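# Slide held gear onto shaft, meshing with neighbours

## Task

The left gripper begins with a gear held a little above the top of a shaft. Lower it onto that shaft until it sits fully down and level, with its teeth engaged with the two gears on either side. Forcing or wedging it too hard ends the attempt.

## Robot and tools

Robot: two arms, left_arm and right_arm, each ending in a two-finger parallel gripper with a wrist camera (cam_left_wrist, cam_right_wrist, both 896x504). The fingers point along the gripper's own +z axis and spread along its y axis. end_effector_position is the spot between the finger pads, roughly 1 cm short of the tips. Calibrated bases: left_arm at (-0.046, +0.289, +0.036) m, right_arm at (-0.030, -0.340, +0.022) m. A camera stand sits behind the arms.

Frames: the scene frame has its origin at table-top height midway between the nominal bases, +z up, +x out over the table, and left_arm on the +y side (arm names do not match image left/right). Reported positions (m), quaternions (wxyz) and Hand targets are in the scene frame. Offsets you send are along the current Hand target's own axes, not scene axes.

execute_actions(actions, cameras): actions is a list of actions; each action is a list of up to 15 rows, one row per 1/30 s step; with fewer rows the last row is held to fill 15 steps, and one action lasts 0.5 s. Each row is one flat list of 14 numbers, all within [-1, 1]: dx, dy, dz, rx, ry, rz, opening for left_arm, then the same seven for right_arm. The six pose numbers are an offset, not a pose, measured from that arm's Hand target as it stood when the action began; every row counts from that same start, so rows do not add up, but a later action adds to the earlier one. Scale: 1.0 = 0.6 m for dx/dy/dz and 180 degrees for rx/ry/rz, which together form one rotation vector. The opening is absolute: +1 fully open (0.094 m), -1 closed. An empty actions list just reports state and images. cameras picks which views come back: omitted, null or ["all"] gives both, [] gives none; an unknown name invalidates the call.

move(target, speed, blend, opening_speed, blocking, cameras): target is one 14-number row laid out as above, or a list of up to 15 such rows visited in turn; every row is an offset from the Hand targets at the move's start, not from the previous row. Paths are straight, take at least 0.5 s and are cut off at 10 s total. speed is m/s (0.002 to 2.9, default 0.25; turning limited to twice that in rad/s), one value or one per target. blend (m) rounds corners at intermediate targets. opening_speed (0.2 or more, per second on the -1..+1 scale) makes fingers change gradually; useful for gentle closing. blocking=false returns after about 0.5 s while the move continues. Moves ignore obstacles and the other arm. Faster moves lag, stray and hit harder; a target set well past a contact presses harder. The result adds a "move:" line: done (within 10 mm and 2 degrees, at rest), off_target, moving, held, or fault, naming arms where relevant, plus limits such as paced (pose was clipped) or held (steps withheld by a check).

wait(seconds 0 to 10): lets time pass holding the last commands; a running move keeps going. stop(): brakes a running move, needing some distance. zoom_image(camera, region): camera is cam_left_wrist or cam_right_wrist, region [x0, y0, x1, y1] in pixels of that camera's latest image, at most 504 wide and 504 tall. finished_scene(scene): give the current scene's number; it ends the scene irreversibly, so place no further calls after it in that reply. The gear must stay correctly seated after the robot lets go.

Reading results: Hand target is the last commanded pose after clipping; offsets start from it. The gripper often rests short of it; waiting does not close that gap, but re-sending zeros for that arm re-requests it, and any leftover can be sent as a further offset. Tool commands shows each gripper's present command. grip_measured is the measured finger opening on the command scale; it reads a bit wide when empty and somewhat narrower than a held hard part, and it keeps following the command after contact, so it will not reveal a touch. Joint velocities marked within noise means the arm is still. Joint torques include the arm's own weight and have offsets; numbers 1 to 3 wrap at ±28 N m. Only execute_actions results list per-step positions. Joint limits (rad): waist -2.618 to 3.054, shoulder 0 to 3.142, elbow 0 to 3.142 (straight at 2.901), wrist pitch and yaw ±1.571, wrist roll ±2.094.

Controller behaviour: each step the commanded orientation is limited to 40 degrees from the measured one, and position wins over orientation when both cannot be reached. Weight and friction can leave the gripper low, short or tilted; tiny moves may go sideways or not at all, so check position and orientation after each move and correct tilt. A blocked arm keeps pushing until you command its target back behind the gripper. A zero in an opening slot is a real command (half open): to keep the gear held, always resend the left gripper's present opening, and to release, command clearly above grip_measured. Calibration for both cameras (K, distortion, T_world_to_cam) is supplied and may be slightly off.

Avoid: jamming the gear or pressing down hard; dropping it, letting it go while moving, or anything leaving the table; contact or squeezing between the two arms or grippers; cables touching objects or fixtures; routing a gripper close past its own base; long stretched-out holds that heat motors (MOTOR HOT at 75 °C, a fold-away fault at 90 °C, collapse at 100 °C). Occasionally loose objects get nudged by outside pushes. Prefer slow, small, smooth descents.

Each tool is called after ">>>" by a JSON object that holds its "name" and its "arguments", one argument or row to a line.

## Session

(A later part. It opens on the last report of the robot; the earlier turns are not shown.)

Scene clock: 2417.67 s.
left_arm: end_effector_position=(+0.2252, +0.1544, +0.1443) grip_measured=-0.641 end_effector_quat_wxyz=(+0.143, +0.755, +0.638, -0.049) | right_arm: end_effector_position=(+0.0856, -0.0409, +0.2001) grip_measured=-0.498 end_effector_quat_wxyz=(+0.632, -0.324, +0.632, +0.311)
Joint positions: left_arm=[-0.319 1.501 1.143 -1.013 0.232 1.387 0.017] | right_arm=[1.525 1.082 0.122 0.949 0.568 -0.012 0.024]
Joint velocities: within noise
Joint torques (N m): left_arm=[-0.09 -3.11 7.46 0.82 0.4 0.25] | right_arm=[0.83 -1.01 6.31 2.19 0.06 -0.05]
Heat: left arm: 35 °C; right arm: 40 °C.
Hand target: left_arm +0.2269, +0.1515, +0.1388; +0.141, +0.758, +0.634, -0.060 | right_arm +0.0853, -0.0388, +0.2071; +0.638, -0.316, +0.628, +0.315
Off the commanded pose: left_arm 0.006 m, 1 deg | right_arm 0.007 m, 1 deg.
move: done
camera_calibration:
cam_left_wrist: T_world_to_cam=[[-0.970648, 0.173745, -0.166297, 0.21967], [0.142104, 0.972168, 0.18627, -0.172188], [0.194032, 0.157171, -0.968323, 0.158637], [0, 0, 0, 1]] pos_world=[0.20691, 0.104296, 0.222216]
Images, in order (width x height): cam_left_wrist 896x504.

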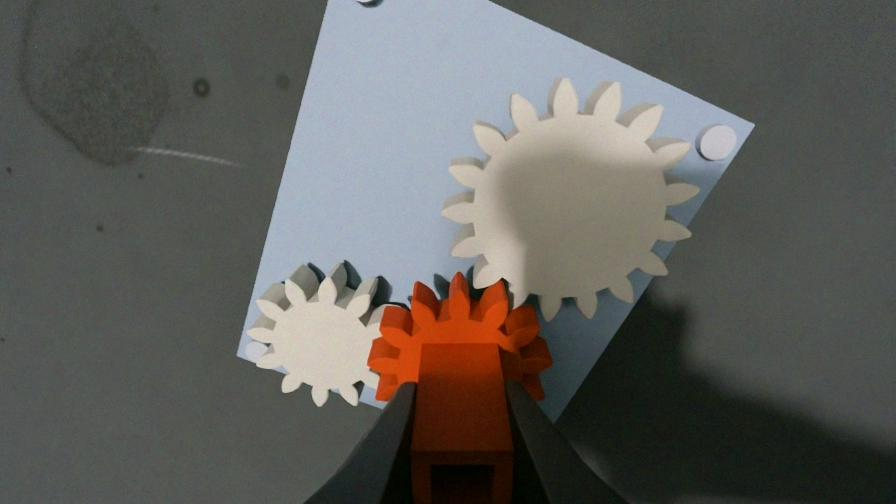

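>>> {"name": "move", "arguments": {
  "target": [0,0,-0.011,0,0,0,-1,0,0,0,0,0,0,-0.5],
  "speed": 0.02,
  "cameras": []
}}

>>> {"name": "move", "arguments": {
  "target": [0,0,0,0,0,0.009,-1,0,0,0,0,0,0,-0.5],
  "speed": 0.02,
  "cameras": []
}}

>>> {"name": "move", "arguments": {
  "target": [0,0,0.011,0,0,0,-1,0,0,0,0,0,0,-0.5],
  "speed": 0.02,
  "cameras": ["cam_left_wrist"]
}}

Scene clock: 2481.67 s.
left_arm: end_effector_position=(+0.2255, +0.1546, +0.1449) grip_measured=-0.641 end_effector_quat_wxyz=(+0.143, +0.756, +0.636, -0.052) | right_arm: end_effector_position=(+0.0856, -0.0409, +0.2001) grip_measured=-0.498 end_effector_quat_wxyz=(+0.632, -0.324, +0.632, +0.311)
Joint positions: left_arm=[-0.316 1.506 1.15 -1.021 0.235 1.393 0.017] | right_arm=[1.525 1.082 0.122 0.949 0.568 -0.012 0.024]
Joint velocities: within noise
Joint torques (N m): left_arm=[0.23 -4.26 8.51 0.6 0.38 0.29] | right_arm=[0.8 -1.05 6.41 2.13 0.08 -0.06]
Heat: left arm: 36 °C; right arm: 40 °C.
Hand target: left_arm +0.2265, +0.1533, +0.1452; +0.141, +0.758, +0.634, -0.060 | right_arm +0.0853, -0.0388, +0.2071; +0.638, -0.316, +0.628, +0.315
Off the commanded pose: left_arm 0.002 m, 1 deg | right_arm 0.007 m, 1 deg.
move: done
No camera images: "cameras" was empty.

Scene clock: 2482.73 s.
left_arm: end_effector_position=(+0.2252, +0.1547, +0.1448) grip_measured=-0.641 end_effector_quat_wxyz=(+0.143, +0.765, +0.626, -0.050) | right_arm: end_effector_position=(+0.0856, -0.0409, +0.2001) grip_measured=-0.498 end_effector_quat_wxyz=(+0.632, -0.324, +0.632, +0.311)
Joint positions: left_arm=[-0.316 1.506 1.15 -1.022 0.235 1.421 0.017] | right_arm=[1.525 1.082 0.122 0.949 0.568 -0.012 0.024]
Joint velocities: within noise
Joint torques (N m): left_arm=[0.16 -4.12 8.47 0.61 0.38 0.25] | right_arm=[0.98 -1.02 6.31 2.16 0.05 -0.04]
Heat: left arm: 36 °C; right arm: 40 °C.
Hand target: left_arm +0.2265, +0.1533, +0.1452; +0.142, +0.767, +0.623, -0.058 | right_arm +0.0853, -0.0388, +0.2071; +0.638, -0.316, +0.628, +0.315
Off the commanded pose: left_arm 0.002 m, 1 deg | right_arm 0.007 m, 1 deg.
move: done
No camera images: "cameras" was empty.

Scene clock: 2483.43 s.
left_arm: end_effector_position=(+0.2252, +0.1547, +0.1447) grip_measured=-0.641 end_effector_quat_wxyz=(+0.143, +0.765, +0.626, -0.050) | right_arm: end_effector_position=(+0.0856, -0.0409, +0.2001) grip_measured=-0.498 end_effector_quat_wxyz=(+0.632, -0.324, +0.632, +0.311)
Joint positions: left_arm=[-0.316 1.506 1.15 -1.022 0.235 1.421 0.017] | right_arm=[1.525 1.082 0.122 0.949 0.568 -0.012 0.024]
Joint velocities: within noise
Joint torques (N m): left_arm=[-0.5 -3.71 6.75 0.93 0.38 0.2] | right_arm=[0.94 -1.06 6.35 2.16 0.07 -0.03]
Heat: left arm: 36 °C; right arm: 40 °C.
Hand target: left_arm +0.2271, +0.1514, +0.1389; +0.142, +0.767, +0.623, -0.058 | right_arm +0.0853, -0.0388, +0.2071; +0.638, -0.316, +0.628, +0.315
Off the commanded pose: left_arm 0.007 m, 1 deg | right_arm 0.007 m, 1 deg.
move: done
camera_calibration:
cam_left_wrist: T_world_to_cam=[[-0.964533, 0.20358, -0.168021, 0.213929], [0.171222, 0.966988, 0.188726, -0.178624], [0.200895, 0.153264, -0.967549, 0.157885], [0, 0, 0, 1]] pos_world=[0.205207, 0.104978, 0.222417]
Images, in order (width x height): cam_left_wrist 896x504.

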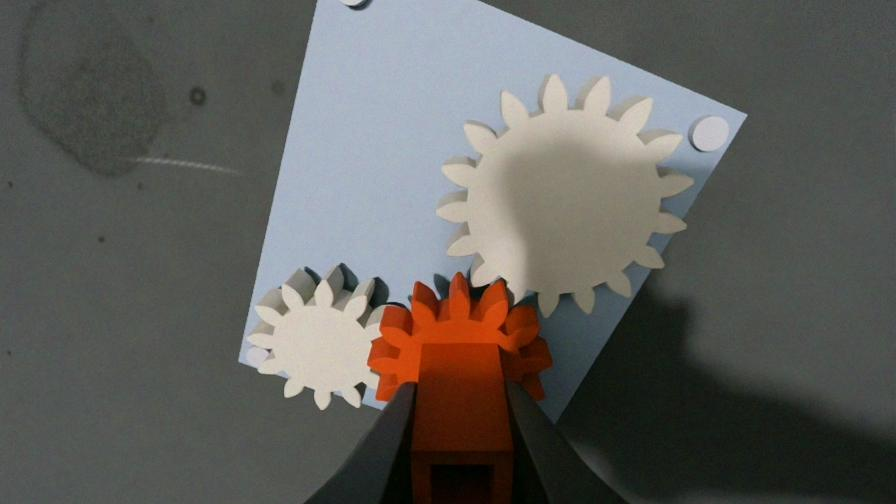

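>>> {"name": "move", "arguments": {
  "target": [0,0,-0.022,0,0,0,-1,0,0,0,0,0,0,-0.5],
  "speed": 0.02,
  "cameras": []
}}

>>> {"name": "move", "arguments": {
  "target": [0,0,-0.004,0,0,0,-1,0,0,0,0,0,0,-0.5],
  "speed": 0.02,
  "cameras": ["cam_left_wrist"]
}}

Scene clock: 2489.40 s.
left_arm: end_effector_position=(+0.2249, +0.1559, +0.1458) grip_measured=-0.641 end_effector_quat_wxyz=(+0.140, +0.766, +0.625, -0.052) | right_arm: end_effector_position=(+0.0856, -0.0409, +0.2001) grip_measured=-0.498 end_effector_quat_wxyz=(+0.632, -0.324, +0.632, +0.311)
Joint positions: left_arm=[-0.312 1.509 1.158 -1.034 0.237 1.428 0.017] | right_arm=[1.525 1.082 0.122 0.949 0.568 -0.012 0.024]
Joint velocities: within noise
Joint torques (N m): left_arm=[0.35 -5.09 9.47 0.42 0.36 0.28] | right_arm=[0.88 -1.1 6.41 2.15 0.09 -0.07]
Heat: left arm: 36 °C; right arm: 40 °C.
Hand target: left_arm +0.2258, +0.1552, +0.1514; +0.142, +0.767, +0.623, -0.058 | right_arm +0.0853, -0.0388, +0.2071; +0.638, -0.316, +0.628, +0.315
Off the commanded pose: left_arm 0.006 m, 1 deg | right_arm 0.007 m, 1 deg.
move: done
No camera images: "cameras" was empty.

Scene clock: 2490.10 s.
left_arm: end_effector_position=(+0.2247, +0.1560, +0.1476) grip_measured=-0.641 end_effector_quat_wxyz=(+0.140, +0.767, +0.625, -0.052) | right_arm: end_effector_position=(+0.0856, -0.0409, +0.2001) grip_measured=-0.498 end_effector_quat_wxyz=(+0.632, -0.324, +0.632, +0.311)
Joint positions: left_arm=[-0.312 1.509 1.166 -1.043 0.237 1.43 0.017] | right_arm=[1.525 1.082 0.122 0.949 0.568 -0.012 0.024]
Joint velocities: within noise
Joint torques (N m): left_arm=[0.57 -5.27 9.4 0.41 0.4 0.28] | right_arm=[0.88 -0.95 6.38 2.17 0.05 -0.07]
Heat: left arm: 36 °C; right arm: 40 °C.
Hand target: left_arm +0.2257, +0.1559, +0.1537; +0.142, +0.767, +0.623, -0.058 | right_arm +0.0853, -0.0388, +0.2071; +0.638, -0.316, +0.628, +0.315
Off the commanded pose: left_arm 0.006 m, 1 deg | right_arm 0.007 m, 1 deg.
move: done
camera_calibration:
cam_left_wrist: T_world_to_cam=[[-0.964636, 0.208313, -0.161504, 0.212026], [0.176715, 0.965723, 0.190132, -0.181603], [0.195575, 0.154868, -0.968383, 0.161652], [0, 0, 0, 1]] pos_world=[0.205005, 0.106176, 0.225313]
Images, in order (width x height): cam_left_wrist 896x504.

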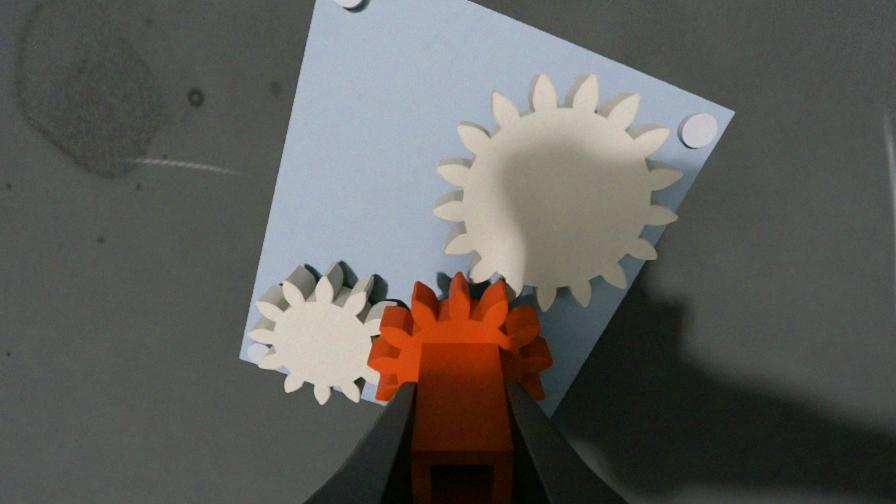

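>>> {"name": "zoom_image", "arguments": {
  "camera": "cam_left_wrist",
  "region": [240, 250, 440, 410]
}}

>>> {"name": "zoom_image", "arguments": {
  "camera": "cam_left_wrist",
  "region": [424, 64, 704, 320]
}}

Scaled by 2.520 from the camera's 896x504 image, which has a finer 1280x720 frame.

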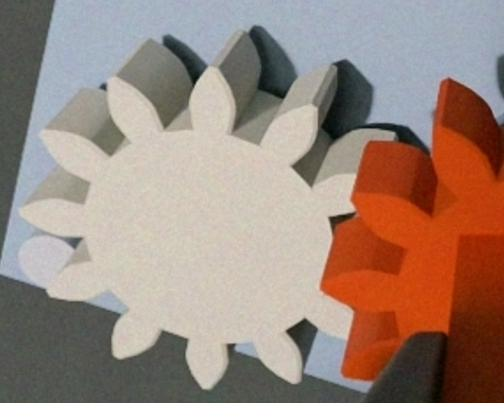

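Scaled by 1.800 from the camera's 896x504 image, which has a finer 1280x720 frame.

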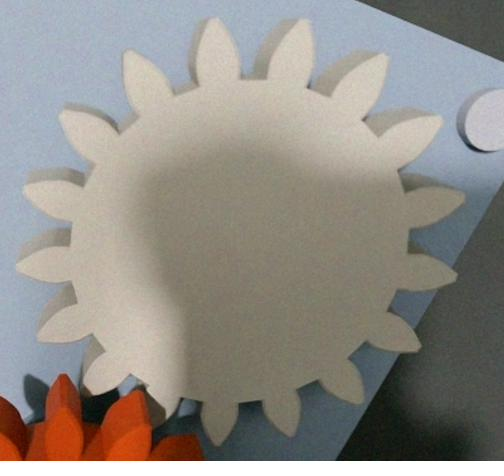

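>>> {"name": "move", "arguments": {
  "target": [0,0,0.016,0,0,-0.002,-1,0,0,0,0,0,0,-0.5],
  "speed": 0.01,
  "cameras": []
}}

>>> {"name": "move", "arguments": {
  "target": [0,0,0.008,0,0,0,-1,0,0,0,0,0,0,-0.5],
  "speed": 0.01,
  "cameras": ["cam_left_wrist"]
}}

Scene clock: 2544.30 s.
left_arm: end_effector_position=(+0.2252, +0.1557, +0.1459) grip_measured=-0.641 end_effector_quat_wxyz=(+0.138, +0.767, +0.625, -0.053) | right_arm: end_effector_position=(+0.0856, -0.0409, +0.2001) grip_measured=-0.498 end_effector_quat_wxyz=(+0.632, -0.324, +0.632, +0.311)
Joint positions: left_arm=[-0.312 1.515 1.166 -1.041 0.237 1.43 0.017] | right_arm=[1.525 1.082 0.122 0.949 0.568 -0.012 0.024]
Joint velocities: within noise
Joint torques (N m): left_arm=[-0.25 -5.03 6.93 0.83 0.38 0.14] | right_arm=[0.76 -1.09 6.45 2.16 0.08 -0.05]
Heat: left arm: 38 °C; right arm: 40 °C.
Hand target: left_arm +0.2265, +0.1531, +0.1446; +0.142, +0.765, +0.625, -0.058 | right_arm +0.0853, -0.0388, +0.2071; +0.638, -0.316, +0.628, +0.315
Off the commanded pose: left_arm 0.003 m, 1 deg | right_arm 0.007 m, 1 deg.
move: done
No camera images: "cameras" was empty.

Scene clock: 2545.00 s.
left_arm: end_effector_position=(+0.2253, +0.1552, +0.1449) grip_measured=-0.641 end_effector_quat_wxyz=(+0.138, +0.767, +0.625, -0.055) | right_arm: end_effector_position=(+0.0856, -0.0409, +0.2001) grip_measured=-0.498 end_effector_quat_wxyz=(+0.632, -0.324, +0.632, +0.311)
Joint positions: left_arm=[-0.312 1.518 1.164 -1.038 0.24 1.43 0.017] | right_arm=[1.525 1.082 0.122 0.949 0.568 -0.012 0.024]
Joint velocities: within noise
Joint torques (N m): left_arm=[-0.65 -4.86 5.72 1.01 0.29 0.09] | right_arm=[0.87 -1.06 6.32 2.15 0.07 -0.06]
Heat: left arm: 38 °C; right arm: 40 °C.
Hand target: left_arm +0.2268, +0.1518, +0.1399; +0.142, +0.765, +0.625, -0.058 | right_arm +0.0853, -0.0388, +0.2071; +0.638, -0.316, +0.628, +0.315
Off the commanded pose: left_arm 0.006 m, 1 deg | right_arm 0.007 m, 1 deg.
move: done
camera_calibration:
cam_left_wrist: T_world_to_cam=[[-0.965451, 0.208978, -0.155671, 0.211625], [0.178794, 0.965818, 0.18769, -0.180539], [0.189573, 0.153372, -0.969814, 0.160835], [0, 0, 0, 1]] pos_world=[0.206103, 0.105475, 0.222809]
Images, in order (width x height): cam_left_wrist 896x504.

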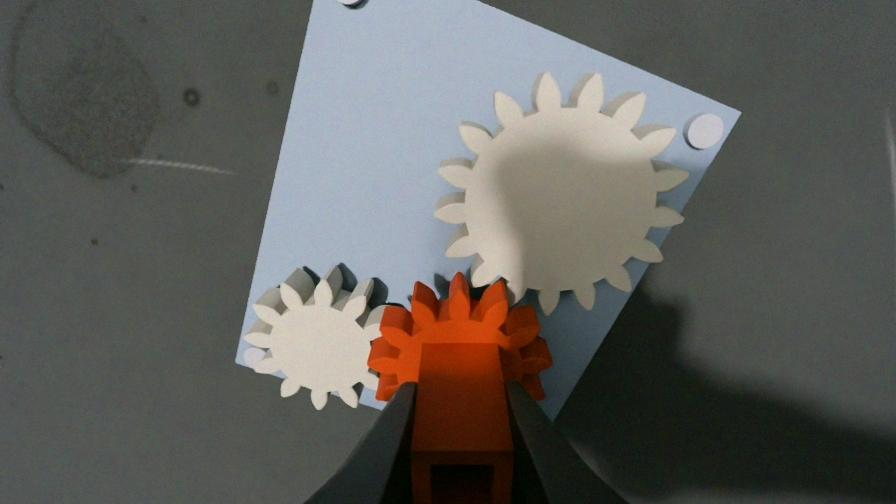

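>>> {"name": "move", "arguments": {
  "target": [0.0003,0,0.006,0,0,0,-1,0,0,0,0,0,0,-0.5],
  "speed": 0.01,
  "cameras": []
}}

>>> {"name": "move", "arguments": {
  "target": [
    [0,0,0,0,0,-0.008,-1,0,0,0,0,0,0,-0.5],
    [0,0,0,0,0,0.008,-1,0,0,0,0,0,0,-0.5],
    [0,0,0,0,0,0,-1,0,0,0,0,0,0,-0.5]
  ],
  "speed": 0.01,
  "cameras": []
}}

>>> {"name": "zoom_image", "arguments": {
  "camera": "cam_left_wrist",
  "region": [340, 240, 600, 400]
}}

Scene clock: 2553.97 s.
left_arm: end_effector_position=(+0.2253, +0.1551, +0.1446) grip_measured=-0.641 end_effector_quat_wxyz=(+0.138, +0.766, +0.626, -0.055) | right_arm: end_effector_position=(+0.0856, -0.0409, +0.2001) grip_measured=-0.498 end_effector_quat_wxyz=(+0.632, -0.324, +0.632, +0.311)
Joint positions: left_arm=[-0.312 1.518 1.163 -1.036 0.24 1.428 0.017] | right_arm=[1.525 1.082 0.122 0.949 0.568 -0.012 0.024]
Joint velocities: within noise
Joint torques (N m): left_arm=[-0.81 -4.59 4.81 1.14 0.3 0.1] | right_arm=[0.81 -0.95 6.37 2.16 0.05 -0.06]
Heat: left arm: 38 °C; right arm: 40 °C.
Hand target: left_arm +0.2272, +0.1509, +0.1365; +0.142, +0.765, +0.625, -0.058 | right_arm +0.0853, -0.0388, +0.2071; +0.638, -0.316, +0.628, +0.315
Off the commanded pose: left_arm 0.009 m, 1 deg | right_arm 0.007 m, 1 deg.
move: done
No camera images: "cameras" was empty.

Scene clock: 2559.23 s.
left_arm: end_effector_position=(+0.2255, +0.1550, +0.1446) grip_measured=-0.641 end_effector_quat_wxyz=(+0.139, +0.766, +0.626, -0.055) | right_arm: end_effector_position=(+0.0856, -0.0409, +0.2001) grip_measured=-0.498 end_effector_quat_wxyz=(+0.632, -0.324, +0.632, +0.311)
Joint positions: left_arm=[-0.312 1.518 1.163 -1.036 0.24 1.427 0.017] | right_arm=[1.525 1.082 0.122 0.949 0.568 -0.012 0.024]
Joint velocities: within noise
Joint torques (N m): left_arm=[-0.83 -4.55 4.83 1.13 0.3 0.11] | right_arm=[0.88 -1.01 6.32 2.14 0.08 -0.08]
Heat: left arm: 38 °C; right arm: 40 °C.
Hand target: left_arm +0.2272, +0.1509, +0.1364; +0.142, +0.765, +0.625, -0.058 | right_arm +0.0853, -0.0388, +0.2071; +0.638, -0.316, +0.628, +0.315
Off the commanded pose: left_arm 0.009 m, 1 deg | right_arm 0.007 m, 1 deg.
move: done
No camera images: "cameras" was empty.

Scaled by 1.938 from the camera's 896x504 image, which has a finer 1280x720 frame.

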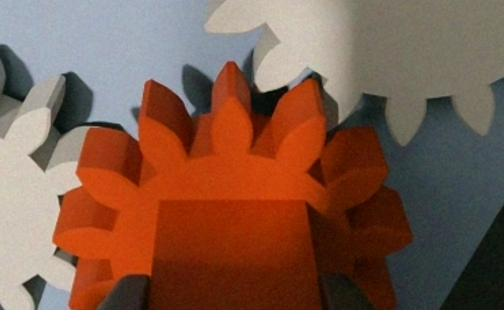

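>>> {"name": "execute_actions", "arguments": {
  "actions": [],
  "cameras": ["cam_right_wrist"]
}}

>>> {"name": "zoom_image", "arguments": {
  "camera": "cam_right_wrist",
  "region": [400, 220, 520, 280]
}}

>>> {"name": "zoom_image", "arguments": {
  "camera": "cam_right_wrist",
  "region": [385, 225, 485, 315]
}}

Scene clock: 2572.57 s.
left_arm: end_effector_position=(+0.2255, +0.1550, +0.1446) grip_measured=-0.641 end_effector_quat_wxyz=(+0.139, +0.765, +0.626, -0.055) | right_arm: end_effector_position=(+0.0856, -0.0409, +0.2001) grip_measured=-0.498 end_effector_quat_wxyz=(+0.632, -0.324, +0.632, +0.311)
Joint positions: left_arm=[-0.312 1.518 1.163 -1.036 0.24 1.426 0.017] | right_arm=[1.525 1.082 0.122 0.949 0.568 -0.012 0.024]
Joint velocities: within noise
Joint torques (N m): left_arm=[-0.94 -4.48 4.9 1.14 0.31 0.11] | right_arm=[0.88 -1.05 6.39 2.16 0.08 -0.08]
Heat: left arm: 38 °C; right arm: 40 °C.
Hand target: left_arm +0.2272, +0.1509, +0.1364; +0.142, +0.765, +0.625, -0.058 | right_arm +0.0853, -0.0388, +0.2071; +0.638, -0.316, +0.628, +0.315
Tool commands: left_gripper/opening=-1.0 right_gripper/opening=-0.5
Off the commanded pose: left_arm 0.009 m, 1 deg | right_arm 0.007 m, 1 deg.
camera_calibration:
cam_right_wrist: T_world_to_cam=[[0.805738, -0.592006, 0.0177394, -0.0951942], [-0.233532, -0.345084, -0.909054, 0.228169], [0.544287, 0.728317, -0.4163, 0.157353], [0, 0, 0, 1]] pos_world=[0.0443414, -0.0922206, 0.274613]
Images, in order (width x height): cam_right_wrist 896x504.

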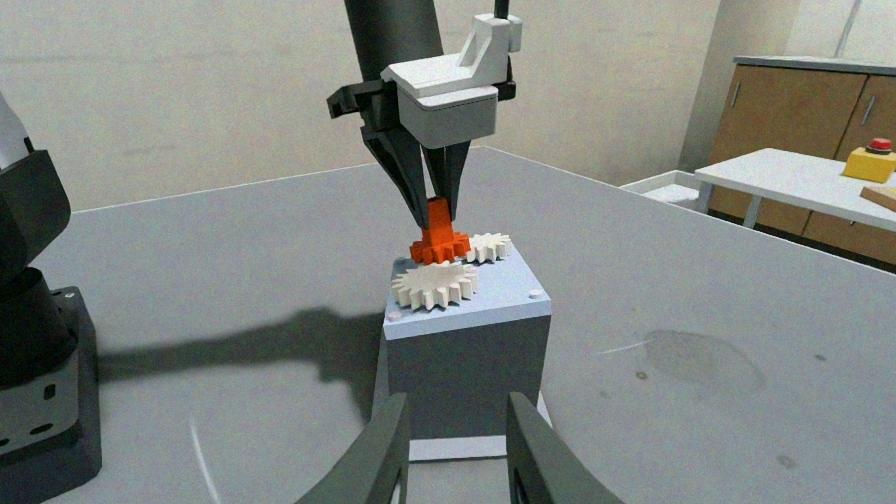

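Scaled by 4.200 from the camera's 896x504 image, which has a finer 1280x720 frame.

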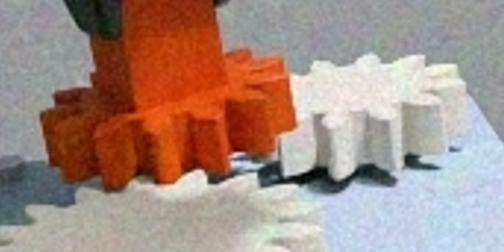

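Scaled by 5.040 from the camera's 896x504 image, which has a finer 1280x720 frame.

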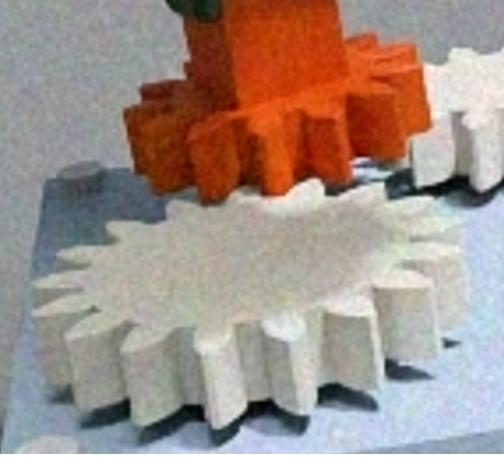

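>>> {"name": "move", "arguments": {
  "target": [0,0.0013,-0.006,0.0095,0,0,-1,0,0,0,0,0,0,-0.5],
  "speed": 0.01,
  "cameras": []
}}

>>> {"name": "move", "arguments": {
  "target": [0,0,0.006,0,0,0,-1,0,0,0,0,0,0,-0.5],
  "speed": 0.01,
  "cameras": ["cam_left_wrist"]
}}

Scene clock: 2617.30 s.
left_arm: end_effector_position=(+0.2256, +0.1550, +0.1449) grip_measured=-0.641 end_effector_quat_wxyz=(+0.132, +0.765, +0.627, -0.059) | right_arm: end_effector_position=(+0.0856, -0.0409, +0.2001) grip_measured=-0.498 end_effector_quat_wxyz=(+0.632, -0.324, +0.632, +0.311)
Joint positions: left_arm=[-0.312 1.532 1.179 -1.053 0.24 1.426 0.017] | right_arm=[1.525 1.082 0.122 0.949 0.568 -0.012 0.024]
Joint velocities: within noise
Joint torques (N m): left_arm=[-0.34 -3.51 7.38 0.76 0.4 0.21] | right_arm=[0.88 -0.99 6.42 2.16 0.08 -0.05]
Heat: left arm: 37 °C; right arm: 40 °C.
Hand target: left_arm +0.2277, +0.1518, +0.1401; +0.130, +0.767, +0.624, -0.067 | right_arm +0.0853, -0.0388, +0.2071; +0.638, -0.316, +0.628, +0.315
Off the commanded pose: left_arm 0.006 m, 1 deg | right_arm 0.007 m, 1 deg.
move: done
No camera images: "cameras" was empty.

Scene clock: 2618.00 s.
left_arm: end_effector_position=(+0.2256, +0.1550, +0.1449) grip_measured=-0.641 end_effector_quat_wxyz=(+0.132, +0.765, +0.627, -0.059) | right_arm: end_effector_position=(+0.0856, -0.0409, +0.2001) grip_measured=-0.498 end_effector_quat_wxyz=(+0.632, -0.324, +0.632, +0.311)
Joint positions: left_arm=[-0.312 1.532 1.179 -1.053 0.24 1.426 0.017] | right_arm=[1.525 1.082 0.122 0.949 0.568 -0.012 0.024]
Joint velocities: within noise
Joint torques (N m): left_arm=[-0.68 -3.12 6.48 0.94 0.36 0.2] | right_arm=[0.9 -0.99 6.3 2.16 0.09 -0.04]
Heat: left arm: 37 °C; right arm: 40 °C.
Hand target: left_arm +0.2279, +0.1508, +0.1366; +0.130, +0.767, +0.624, -0.067 | right_arm +0.0853, -0.0388, +0.2071; +0.638, -0.316, +0.628, +0.315
Off the commanded pose: left_arm 0.010 m, 1 deg | right_arm 0.007 m, 1 deg.
move: done
camera_calibration:
cam_left_wrist: T_world_to_cam=[[-0.968243, 0.20609, -0.141536, 0.211017], [0.177989, 0.96578, 0.188651, -0.180405], [0.175572, 0.157469, -0.971791, 0.163616], [0, 0, 0, 1]] pos_world=[0.207699, 0.104978, 0.222901]
Images, in order (width x height): cam_left_wrist 896x504.

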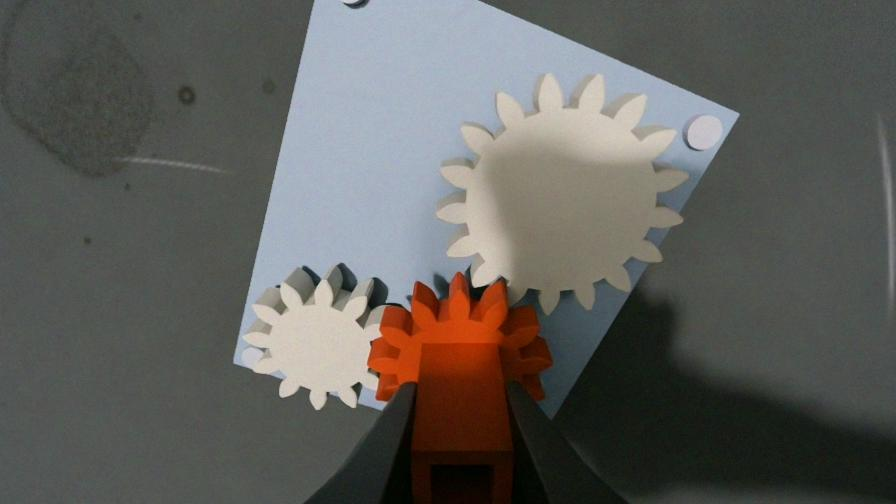

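>>> {"name": "move", "arguments": {
  "target": [0,0,-0.024,0,0,0,-1,0,0,0,0,0,0,-0.5],
  "speed": 0.02,
  "cameras": []
}}

>>> {"name": "move", "arguments": {
  "target": [0,0,-0.006,0,0,0,-1,0,0,0,0,0,0,-0.5],
  "speed": 0.02,
  "cameras": []
}}

>>> {"name": "move", "arguments": {
  "target": [0,0,-0.003,0,0,0,-1,0,0,0,0,0,0,-0.5],
  "speed": 0.02
}}

Scene clock: 2648.40 s.
left_arm: end_effector_position=(+0.2259, +0.1555, +0.1456) grip_measured=-0.641 end_effector_quat_wxyz=(+0.129, +0.766, +0.627, -0.061) | right_arm: end_effector_position=(+0.0856, -0.0409, +0.2001) grip_measured=-0.498 end_effector_quat_wxyz=(+0.632, -0.324, +0.632, +0.311)
Joint positions: left_arm=[-0.31 1.54 1.192 -1.067 0.242 1.431 0.017] | right_arm=[1.525 1.082 0.122 0.949 0.568 -0.012 0.024]
Joint velocities: within noise
Joint torques (N m): left_arm=[0.4 -5.16 9.22 0.42 0.36 0.26] | right_arm=[0.84 -1.09 6.41 2.18 0.06 -0.06]
Heat: left arm: 37 °C; right arm: 40 °C.
Hand target: left_arm +0.2270, +0.1549, +0.1504; +0.130, +0.767, +0.624, -0.067 | right_arm +0.0853, -0.0388, +0.2071; +0.638, -0.316, +0.628, +0.315
Off the commanded pose: left_arm 0.005 m, 1 deg | right_arm 0.007 m, 1 deg.
move: done
No camera images: "cameras" was empty.

Scene clock: 2649.13 s.
left_arm: end_effector_position=(+0.2257, +0.1565, +0.1479) grip_measured=-0.641 end_effector_quat_wxyz=(+0.128, +0.766, +0.627, -0.062) | right_arm: end_effector_position=(+0.0856, -0.0409, +0.2001) grip_measured=-0.498 end_effector_quat_wxyz=(+0.632, -0.324, +0.632, +0.311)
Joint positions: left_arm=[-0.306 1.54 1.201 -1.08 0.242 1.435 0.017] | right_arm=[1.525 1.082 0.122 0.949 0.568 -0.012 0.024]
Joint velocities: within noise
Joint torques (N m): left_arm=[0.29 -5.45 9.37 0.37 0.36 0.29] | right_arm=[0.77 -0.99 6.3 2.16 0.09 -0.08]
Heat: left arm: 37 °C; right arm: 40 °C.
Hand target: left_arm +0.2268, +0.1559, +0.1539; +0.130, +0.767, +0.624, -0.067 | right_arm +0.0853, -0.0388, +0.2071; +0.638, -0.316, +0.628, +0.315
Off the commanded pose: left_arm 0.006 m, 1 deg | right_arm 0.007 m, 1 deg.
move: done
No camera images: "cameras" was empty.

Scene clock: 2649.87 s.
left_arm: end_effector_position=(+0.2256, +0.1565, +0.1493) grip_measured=-0.641 end_effector_quat_wxyz=(+0.127, +0.767, +0.626, -0.062) | right_arm: end_effector_position=(+0.0856, -0.0409, +0.2001) grip_measured=-0.498 end_effector_quat_wxyz=(+0.632, -0.324, +0.632, +0.311)
Joint positions: left_arm=[-0.306 1.54 1.207 -1.087 0.242 1.437 0.017] | right_arm=[1.525 1.082 0.122 0.949 0.568 -0.012 0.024]
Joint velocities: within noise
Joint torques (N m): left_arm=[0.47 -5.44 9.33 0.39 0.39 0.27] | right_arm=[0.92 -1.01 6.41 2.15 0.07 -0.06]
Heat: left arm: 37 °C; right arm: 40 °C.
Hand target: left_arm +0.2268, +0.1564, +0.1556; +0.130, +0.767, +0.624, -0.067 | right_arm +0.0853, -0.0388, +0.2071; +0.638, -0.316, +0.628, +0.315
Off the commanded pose: left_arm 0.006 m, 1 deg | right_arm 0.007 m, 1 deg.
move: done
camera_calibration:
cam_left_wrist: T_world_to_cam=[[-0.968886, 0.210828, -0.12966, 0.208879], [0.184355, 0.964261, 0.190297, -0.184132], [0.165146, 0.160473, -0.973127, 0.169731], [0, 0, 0, 1]] pos_world=[0.208295, 0.106277, 0.227293]
cam_right_wrist: T_world_to_cam=[[0.805738, -0.592006, 0.0177394, -0.0951942], [-0.233532, -0.345084, -0.909054, 0.228169], [0.544287, 0.728317, -0.4163, 0.157353], [0, 0, 0, 1]] pos_world=[0.0443414, -0.0922206, 0.274613]

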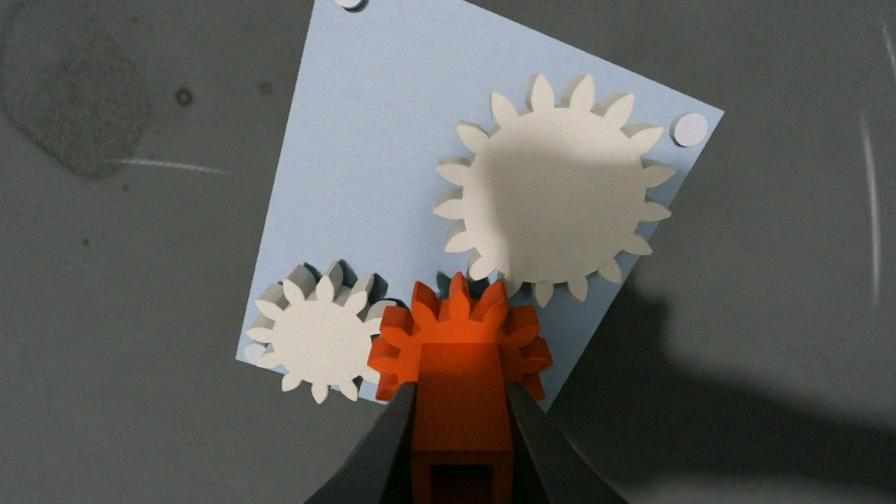

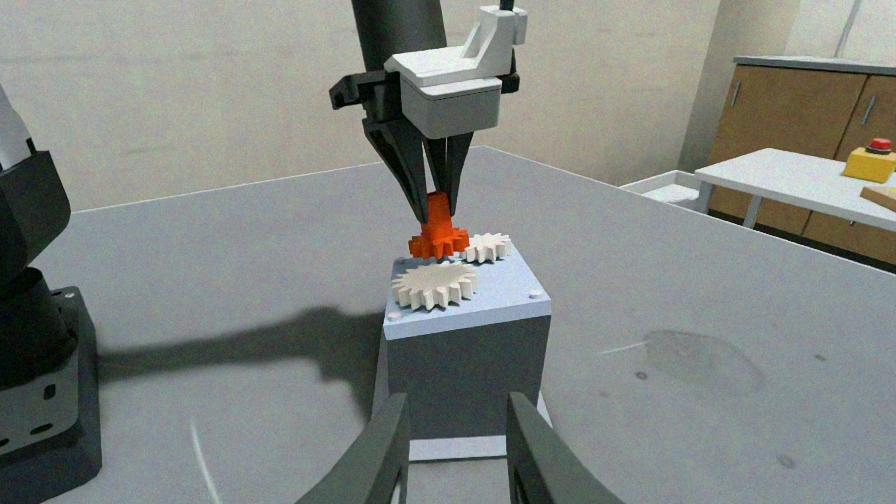

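>>> {"name": "zoom_image", "arguments": {
  "camera": "cam_left_wrist",
  "region": [400, 240, 560, 340]
}}

>>> {"name": "zoom_image", "arguments": {
  "camera": "cam_right_wrist",
  "region": [385, 225, 485, 315]
}}

>>> {"name": "move", "arguments": {
  "target": [0,0,0,0,0,0.0385,-1,0,0,0,0,0,0,-0.5],
  "speed": 0.02,
  "cameras": ["cam_left_wrist"]
}}

>>> {"name": "zoom_image", "arguments": {
  "camera": "cam_left_wrist",
  "region": [400, 240, 560, 340]
}}

Scaled by 3.150 from the camera's 896x504 image, which has a finer 1280x720 frame.

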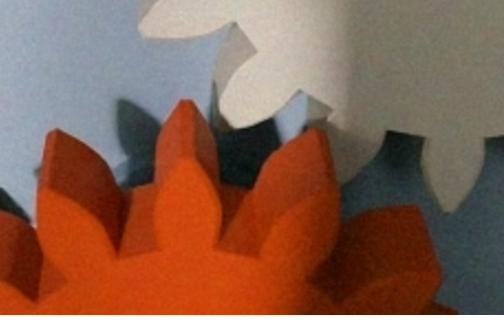

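Scaled by 5.040 from the camera's 896x504 image, which has a finer 1280x720 frame.

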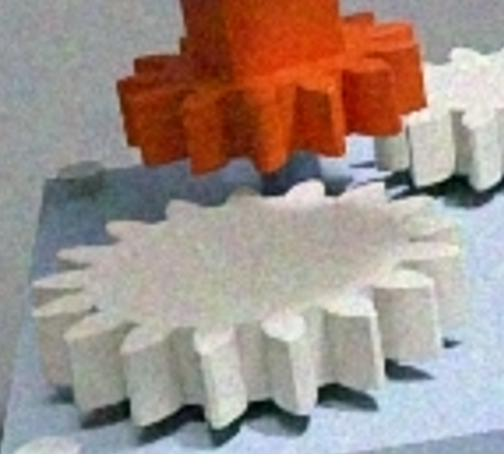

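Scene clock: 2663.03 s.
left_arm: end_effector_position=(+0.2252, +0.1566, +0.1492) grip_measured=-0.641 end_effector_quat_wxyz=(+0.130, +0.803, +0.579, -0.055) | right_arm: end_effector_position=(+0.0856, -0.0409, +0.2001) grip_measured=-0.498 end_effector_quat_wxyz=(+0.632, -0.324, +0.632, +0.311)
Joint positions: left_arm=[-0.306 1.54 1.207 -1.088 0.242 1.557 0.017] | right_arm=[1.525 1.082 0.122 0.949 0.568 -0.012 0.024]
Joint velocities: within noise
Joint torques (N m): left_arm=[0.49 -5.48 9.32 0.37 0.37 0.27] | right_arm=[0.91 -1.01 6.32 2.15 0.07 -0.07]
Heat: left arm: 38 °C; right arm: 40 °C.
Hand target: left_arm +0.2267, +0.1564, +0.1556; +0.134, +0.804, +0.577, -0.059 | right_arm +0.0853, -0.0388, +0.2071; +0.638, -0.316, +0.628, +0.315
Off the commanded pose: left_arm 0.007 m, 1 deg | right_arm 0.007 m, 1 deg.
move: done
camera_calibration:
cam_left_wrist: T_world_to_cam=[[-0.933609, 0.321878, -0.15738, 0.187245], [0.287862, 0.935382, 0.205417, -0.20527], [0.213329, 0.146476, -0.965938, 0.159923], [0, 0, 0, 1]] pos_world=[0.199787, 0.108311, 0.226111]
Images, in order (width x height): cam_left_wrist 896x504.

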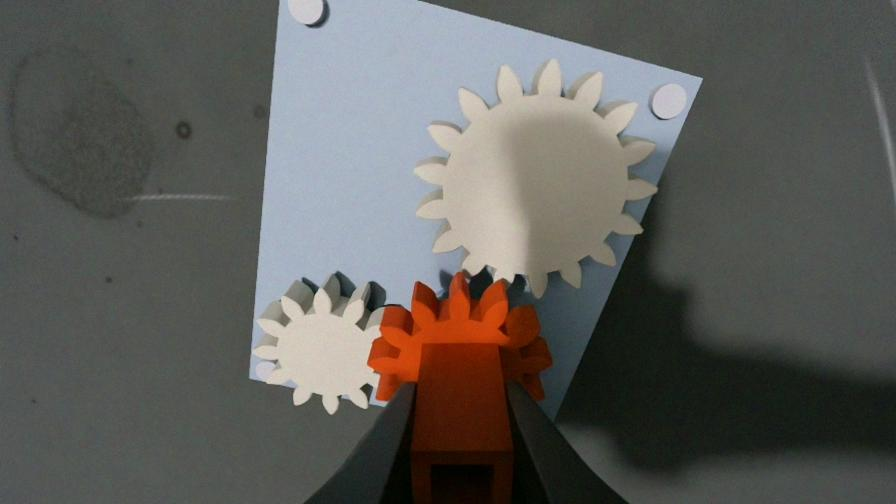

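Scaled by 3.150 from the camera's 896x504 image, which has a finer 1280x720 frame.

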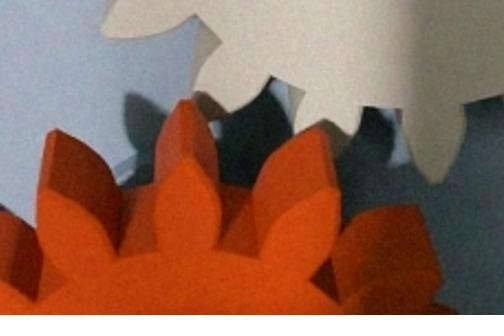

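>>> {"name": "zoom_image", "arguments": {
  "camera": "cam_left_wrist",
  "region": [240, 264, 400, 424]
}}

>>> {"name": "zoom_image", "arguments": {
  "camera": "cam_left_wrist",
  "region": [404, 50, 544, 190]
}}

>>> {"name": "zoom_image", "arguments": {
  "camera": "cam_left_wrist",
  "region": [530, 50, 670, 190]
}}

>>> {"name": "zoom_image", "arguments": {
  "camera": "cam_left_wrist",
  "region": [510, 170, 650, 310]
}}

>>> {"name": "zoom_image", "arguments": {
  "camera": "cam_left_wrist",
  "region": [404, 170, 544, 310]
}}

Scaled by 3.150 from the camera's 896x504 image, which has a finer 1280x720 frame.

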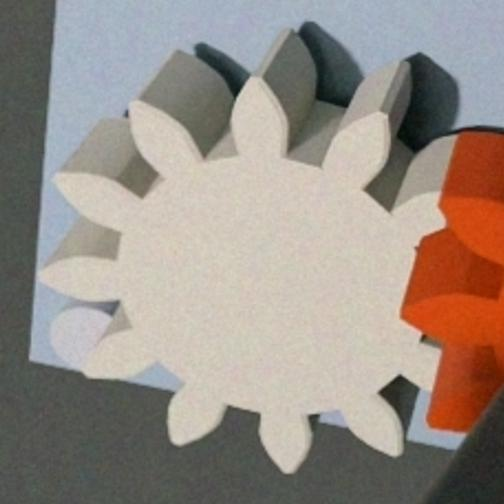

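Scaled by 3.600 from the camera's 896x504 image, which has a finer 1280x720 frame.

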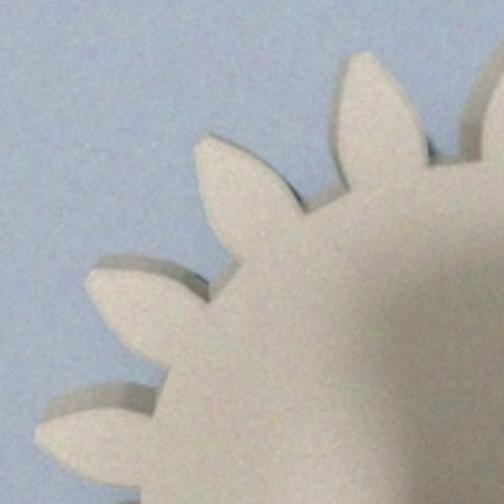

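Scaled by 3.600 from the camera's 896x504 image, which has a finer 1280x720 frame.

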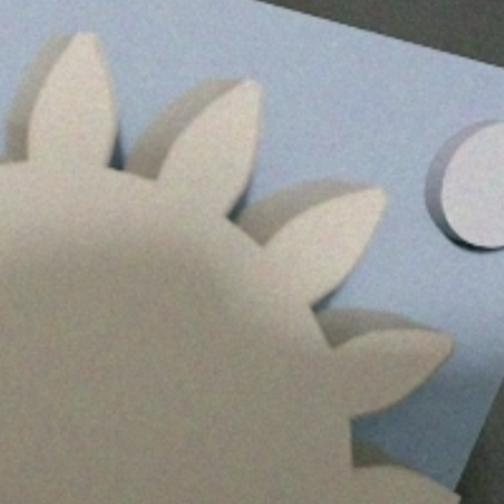

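Scaled by 3.600 from the camera's 896x504 image, which has a finer 1280x720 frame.

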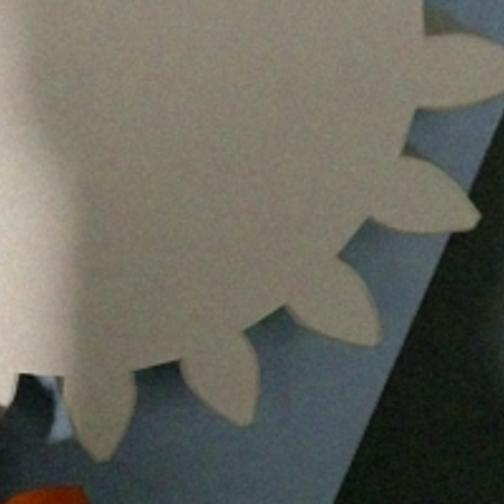

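Scaled by 3.600 from the camera's 896x504 image, which has a finer 1280x720 frame.

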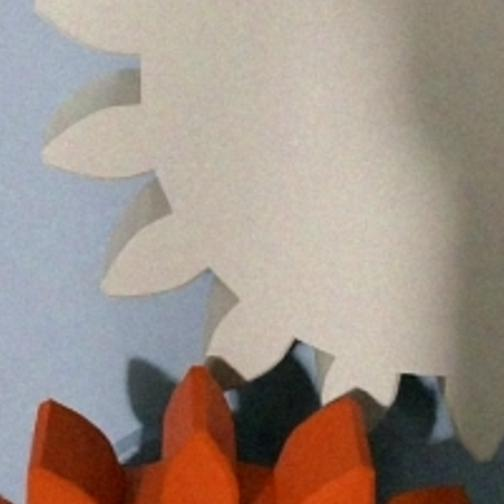

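>>> {"name": "move", "arguments": {
  "target": [0,0,0,0,0,-0.0488,-1,0,0,0,0,0,0,-0.5],
  "speed": 0.02,
  "cameras": []
}}

>>> {"name": "move", "arguments": {
  "target": [0,0,0.020,0,0,0,-1,0,0,0,0,0,0,-0.5],
  "speed": 0.01,
  "cameras": []
}}

>>> {"name": "move", "arguments": {
  "target": [0,0,0.006,0,0,0,-1,0,0,0,0,0,0,-0.5],
  "speed": 0.01,
  "cameras": ["cam_left_wrist"]
}}

Scene clock: 2772.60 s.
left_arm: end_effector_position=(+0.2254, +0.1563, +0.1496) grip_measured=-0.641 end_effector_quat_wxyz=(+0.127, +0.763, +0.631, -0.064) | right_arm: end_effector_position=(+0.0856, -0.0409, +0.2001) grip_measured=-0.498 end_effector_quat_wxyz=(+0.632, -0.324, +0.632, +0.311)
Joint positions: left_arm=[-0.306 1.54 1.208 -1.088 0.243 1.425 0.017] | right_arm=[1.525 1.082 0.122 0.949 0.568 -0.012 0.024]
Joint velocities: within noise
Joint torques (N m): left_arm=[0.39 -5.55 9.31 0.39 0.36 0.12] | right_arm=[0.81 -1.09 6.27 2.15 0.04 -0.08]
Heat: left arm: 42 °C; right arm: 40 °C.
Hand target: left_arm +0.2267, +0.1564, +0.1556; +0.129, +0.757, +0.637, -0.070 | right_arm +0.0853, -0.0388, +0.2071; +0.638, -0.316, +0.628, +0.315
Off the commanded pose: left_arm 0.006 m, 1 deg | right_arm 0.007 m, 1 deg.
move: done
No camera images: "cameras" was empty.

Scene clock: 2774.00 s.
left_arm: end_effector_position=(+0.2265, +0.1559, +0.1477) grip_measured=-0.641 end_effector_quat_wxyz=(+0.126, +0.759, +0.635, -0.065) | right_arm: end_effector_position=(+0.0856, -0.0409, +0.2001) grip_measured=-0.498 end_effector_quat_wxyz=(+0.632, -0.324, +0.632, +0.311)
Joint positions: left_arm=[-0.306 1.548 1.208 -1.083 0.243 1.413 0.017] | right_arm=[1.525 1.082 0.122 0.949 0.568 -0.012 0.024]
Joint velocities: within noise
Joint torques (N m): left_arm=[-0.66 -5.29 5.96 0.85 0.36 0.09] | right_arm=[0.84 -1.09 6.35 2.17 0.05 -0.07]
Heat: left arm: 42 °C; right arm: 40 °C.
Hand target: left_arm +0.2274, +0.1529, +0.1441; +0.129, +0.757, +0.637, -0.070 | right_arm +0.0853, -0.0388, +0.2071; +0.638, -0.316, +0.628, +0.315
Off the commanded pose: left_arm 0.005 m, 1 deg | right_arm 0.007 m, 1 deg.
move: done
No camera images: "cameras" was empty.

Scene clock: 2774.70 s.
left_arm: end_effector_position=(+0.2262, +0.1558, +0.1456) grip_measured=-0.641 end_effector_quat_wxyz=(+0.126, +0.758, +0.637, -0.066) | right_arm: end_effector_position=(+0.0856, -0.0409, +0.2001) grip_measured=-0.498 end_effector_quat_wxyz=(+0.632, -0.324, +0.632, +0.311)
Joint positions: left_arm=[-0.306 1.548 1.2 -1.075 0.245 1.41 0.017] | right_arm=[1.525 1.082 0.122 0.949 0.568 -0.012 0.024]
Joint velocities: within noise
Joint torques (N m): left_arm=[-0.9 -5.11 5.71 0.91 0.32 0.1] | right_arm=[0.85 -0.96 6.42 2.16 0.07 -0.07]
Heat: left arm: 42 °C; right arm: 40 °C.
Hand target: left_arm +0.2276, +0.1519, +0.1406; +0.129, +0.757, +0.637, -0.070 | right_arm +0.0853, -0.0388, +0.2071; +0.638, -0.316, +0.628, +0.315
Off the commanded pose: left_arm 0.006 m, 1 deg | right_arm 0.007 m, 1 deg.
move: done
camera_calibration:
cam_left_wrist: T_world_to_cam=[[-0.97535, 0.185564, -0.119409, 0.213081], [0.161793, 0.969357, 0.184849, -0.177719], [0.150052, 0.160973, -0.975486, 0.169856], [0, 0, 0, 1]] pos_world=[0.211095, 0.105391, 0.223987]
Images, in order (width x height): cam_left_wrist 896x504.

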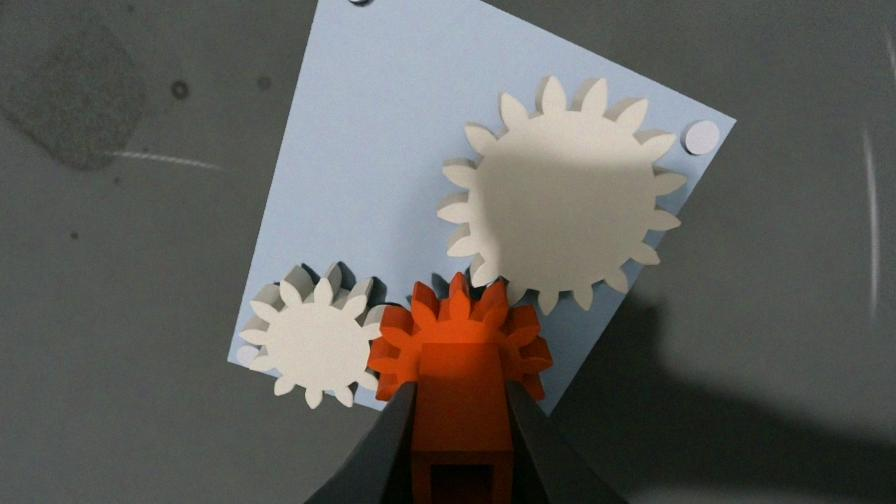

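>>> {"name": "move", "arguments": {
  "target": [0,0,0.004,0,0,0,-1,0,0,0,0,0,0,-0.5],
  "speed": 0.01,
  "cameras": []
}}

>>> {"name": "move", "arguments": {
  "target": [0,0,0.004,0,0,0,-1,0,0,0,0,0,0,-0.5],
  "speed": 0.01
}}

>>> {"name": "zoom_image", "arguments": {
  "camera": "cam_left_wrist",
  "region": [400, 240, 560, 340]
}}

>>> {"name": "zoom_image", "arguments": {
  "camera": "cam_right_wrist",
  "region": [385, 225, 485, 315]
}}

Scene clock: 2783.77 s.
left_arm: end_effector_position=(+0.2260, +0.1551, +0.1454) grip_measured=-0.641 end_effector_quat_wxyz=(+0.127, +0.757, +0.637, -0.068) | right_arm: end_effector_position=(+0.0856, -0.0409, +0.2001) grip_measured=-0.498 end_effector_quat_wxyz=(+0.632, -0.324, +0.632, +0.311)
Joint positions: left_arm=[-0.306 1.548 1.198 -1.073 0.249 1.407 0.017] | right_arm=[1.525 1.082 0.122 0.949 0.568 -0.012 0.024]
Joint velocities: within noise
Joint torques (N m): left_arm=[-0.96 -4.83 5.23 1.04 0.28 0.08] | right_arm=[1.01 -0.94 6.37 2.16 0.08 -0.08]
Heat: left arm: 40 °C; right arm: 40 °C.
Hand target: left_arm +0.2278, +0.1512, +0.1383; +0.129, +0.757, +0.637, -0.070 | right_arm +0.0853, -0.0388, +0.2071; +0.638, -0.316, +0.628, +0.315
Off the commanded pose: left_arm 0.008 m, 0 deg | right_arm 0.007 m, 1 deg.
move: done
No camera images: "cameras" was empty.

Scene clock: 2784.47 s.
left_arm: end_effector_position=(+0.2260, +0.1551, +0.1453) grip_measured=-0.641 end_effector_quat_wxyz=(+0.127, +0.756, +0.638, -0.068) | right_arm: end_effector_position=(+0.0856, -0.0409, +0.2001) grip_measured=-0.498 end_effector_quat_wxyz=(+0.632, -0.324, +0.632, +0.311)
Joint positions: left_arm=[-0.306 1.548 1.197 -1.072 0.249 1.405 0.017] | right_arm=[1.525 1.082 0.122 0.949 0.568 -0.012 0.024]
Joint velocities: within noise
Joint torques (N m): left_arm=[-1.16 -4.59 4.56 1.11 0.28 0.11] | right_arm=[0.81 -0.91 6.28 2.15 0.06 -0.07]
Heat: left arm: 40 °C; right arm: 40 °C.
Hand target: left_arm +0.2280, +0.1505, +0.1360; +0.129, +0.757, +0.637, -0.069 | right_arm +0.0853, -0.0388, +0.2071; +0.638, -0.316, +0.628, +0.315
Off the commanded pose: left_arm 0.010 m, 0 deg | right_arm 0.007 m, 1 deg.
move: done
camera_calibration:
cam_left_wrist: T_world_to_cam=[[-0.976302, 0.181338, -0.118118, 0.213693], [0.158484, 0.970747, 0.180368, -0.175789], [0.14737, 0.157374, -0.976481, 0.170959], [0, 0, 0, 1]] pos_world=[0.211295, 0.104992, 0.223886]
cam_right_wrist: T_world_to_cam=[[0.805738, -0.592006, 0.0177394, -0.0951942], [-0.233532, -0.345084, -0.909054, 0.228169], [0.544287, 0.728317, -0.4163, 0.157353], [0, 0, 0, 1]] pos_world=[0.0443414, -0.0922206, 0.274613]

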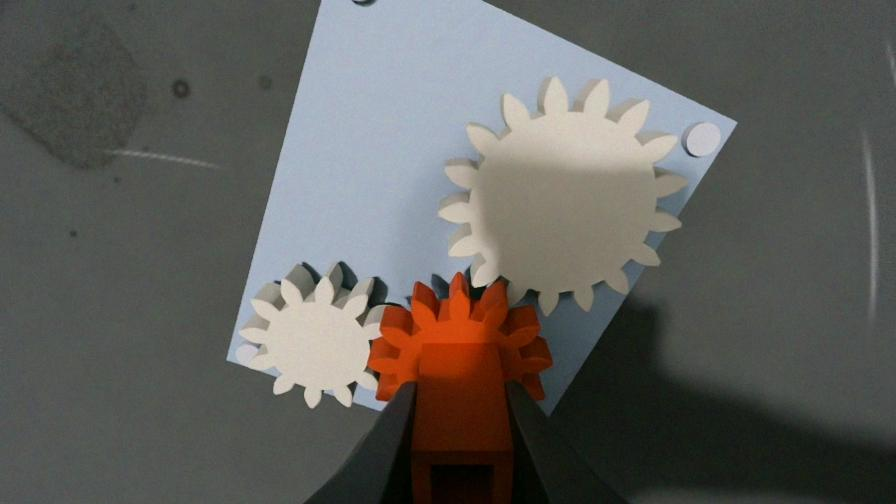

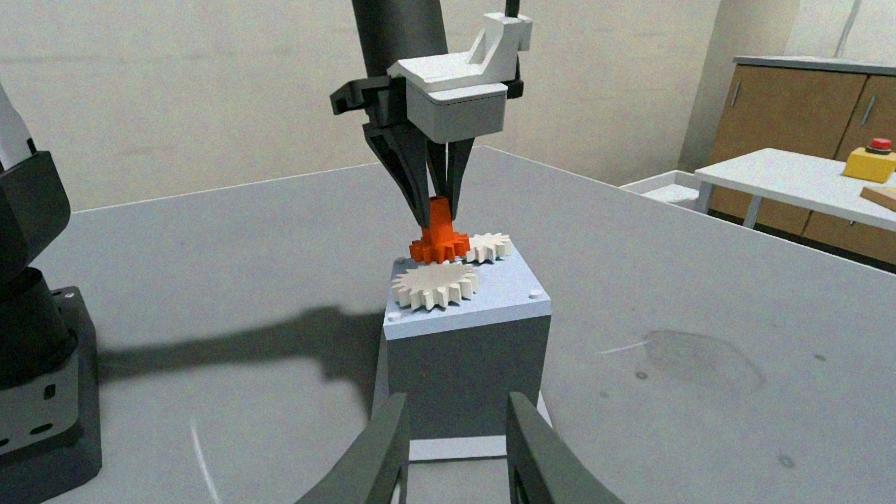

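Scaled by 3.150 from the camera's 896x504 image, which has a finer 1280x720 frame.

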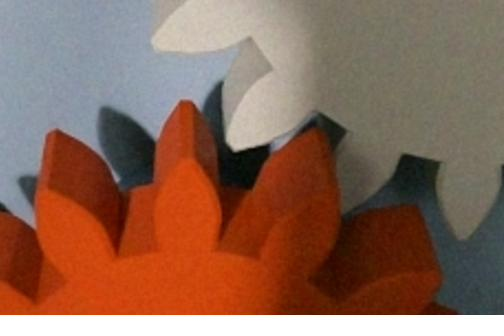

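Scaled by 5.040 from the camera's 896x504 image, which has a finer 1280x720 frame.

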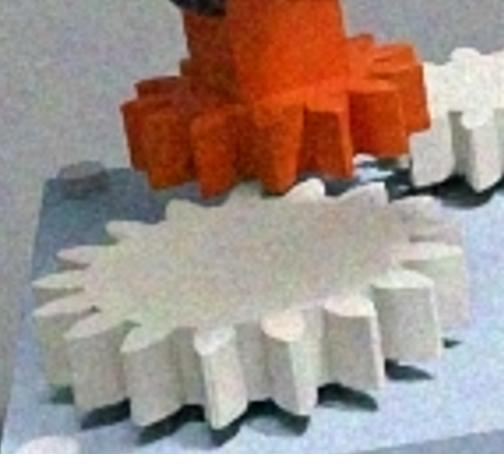

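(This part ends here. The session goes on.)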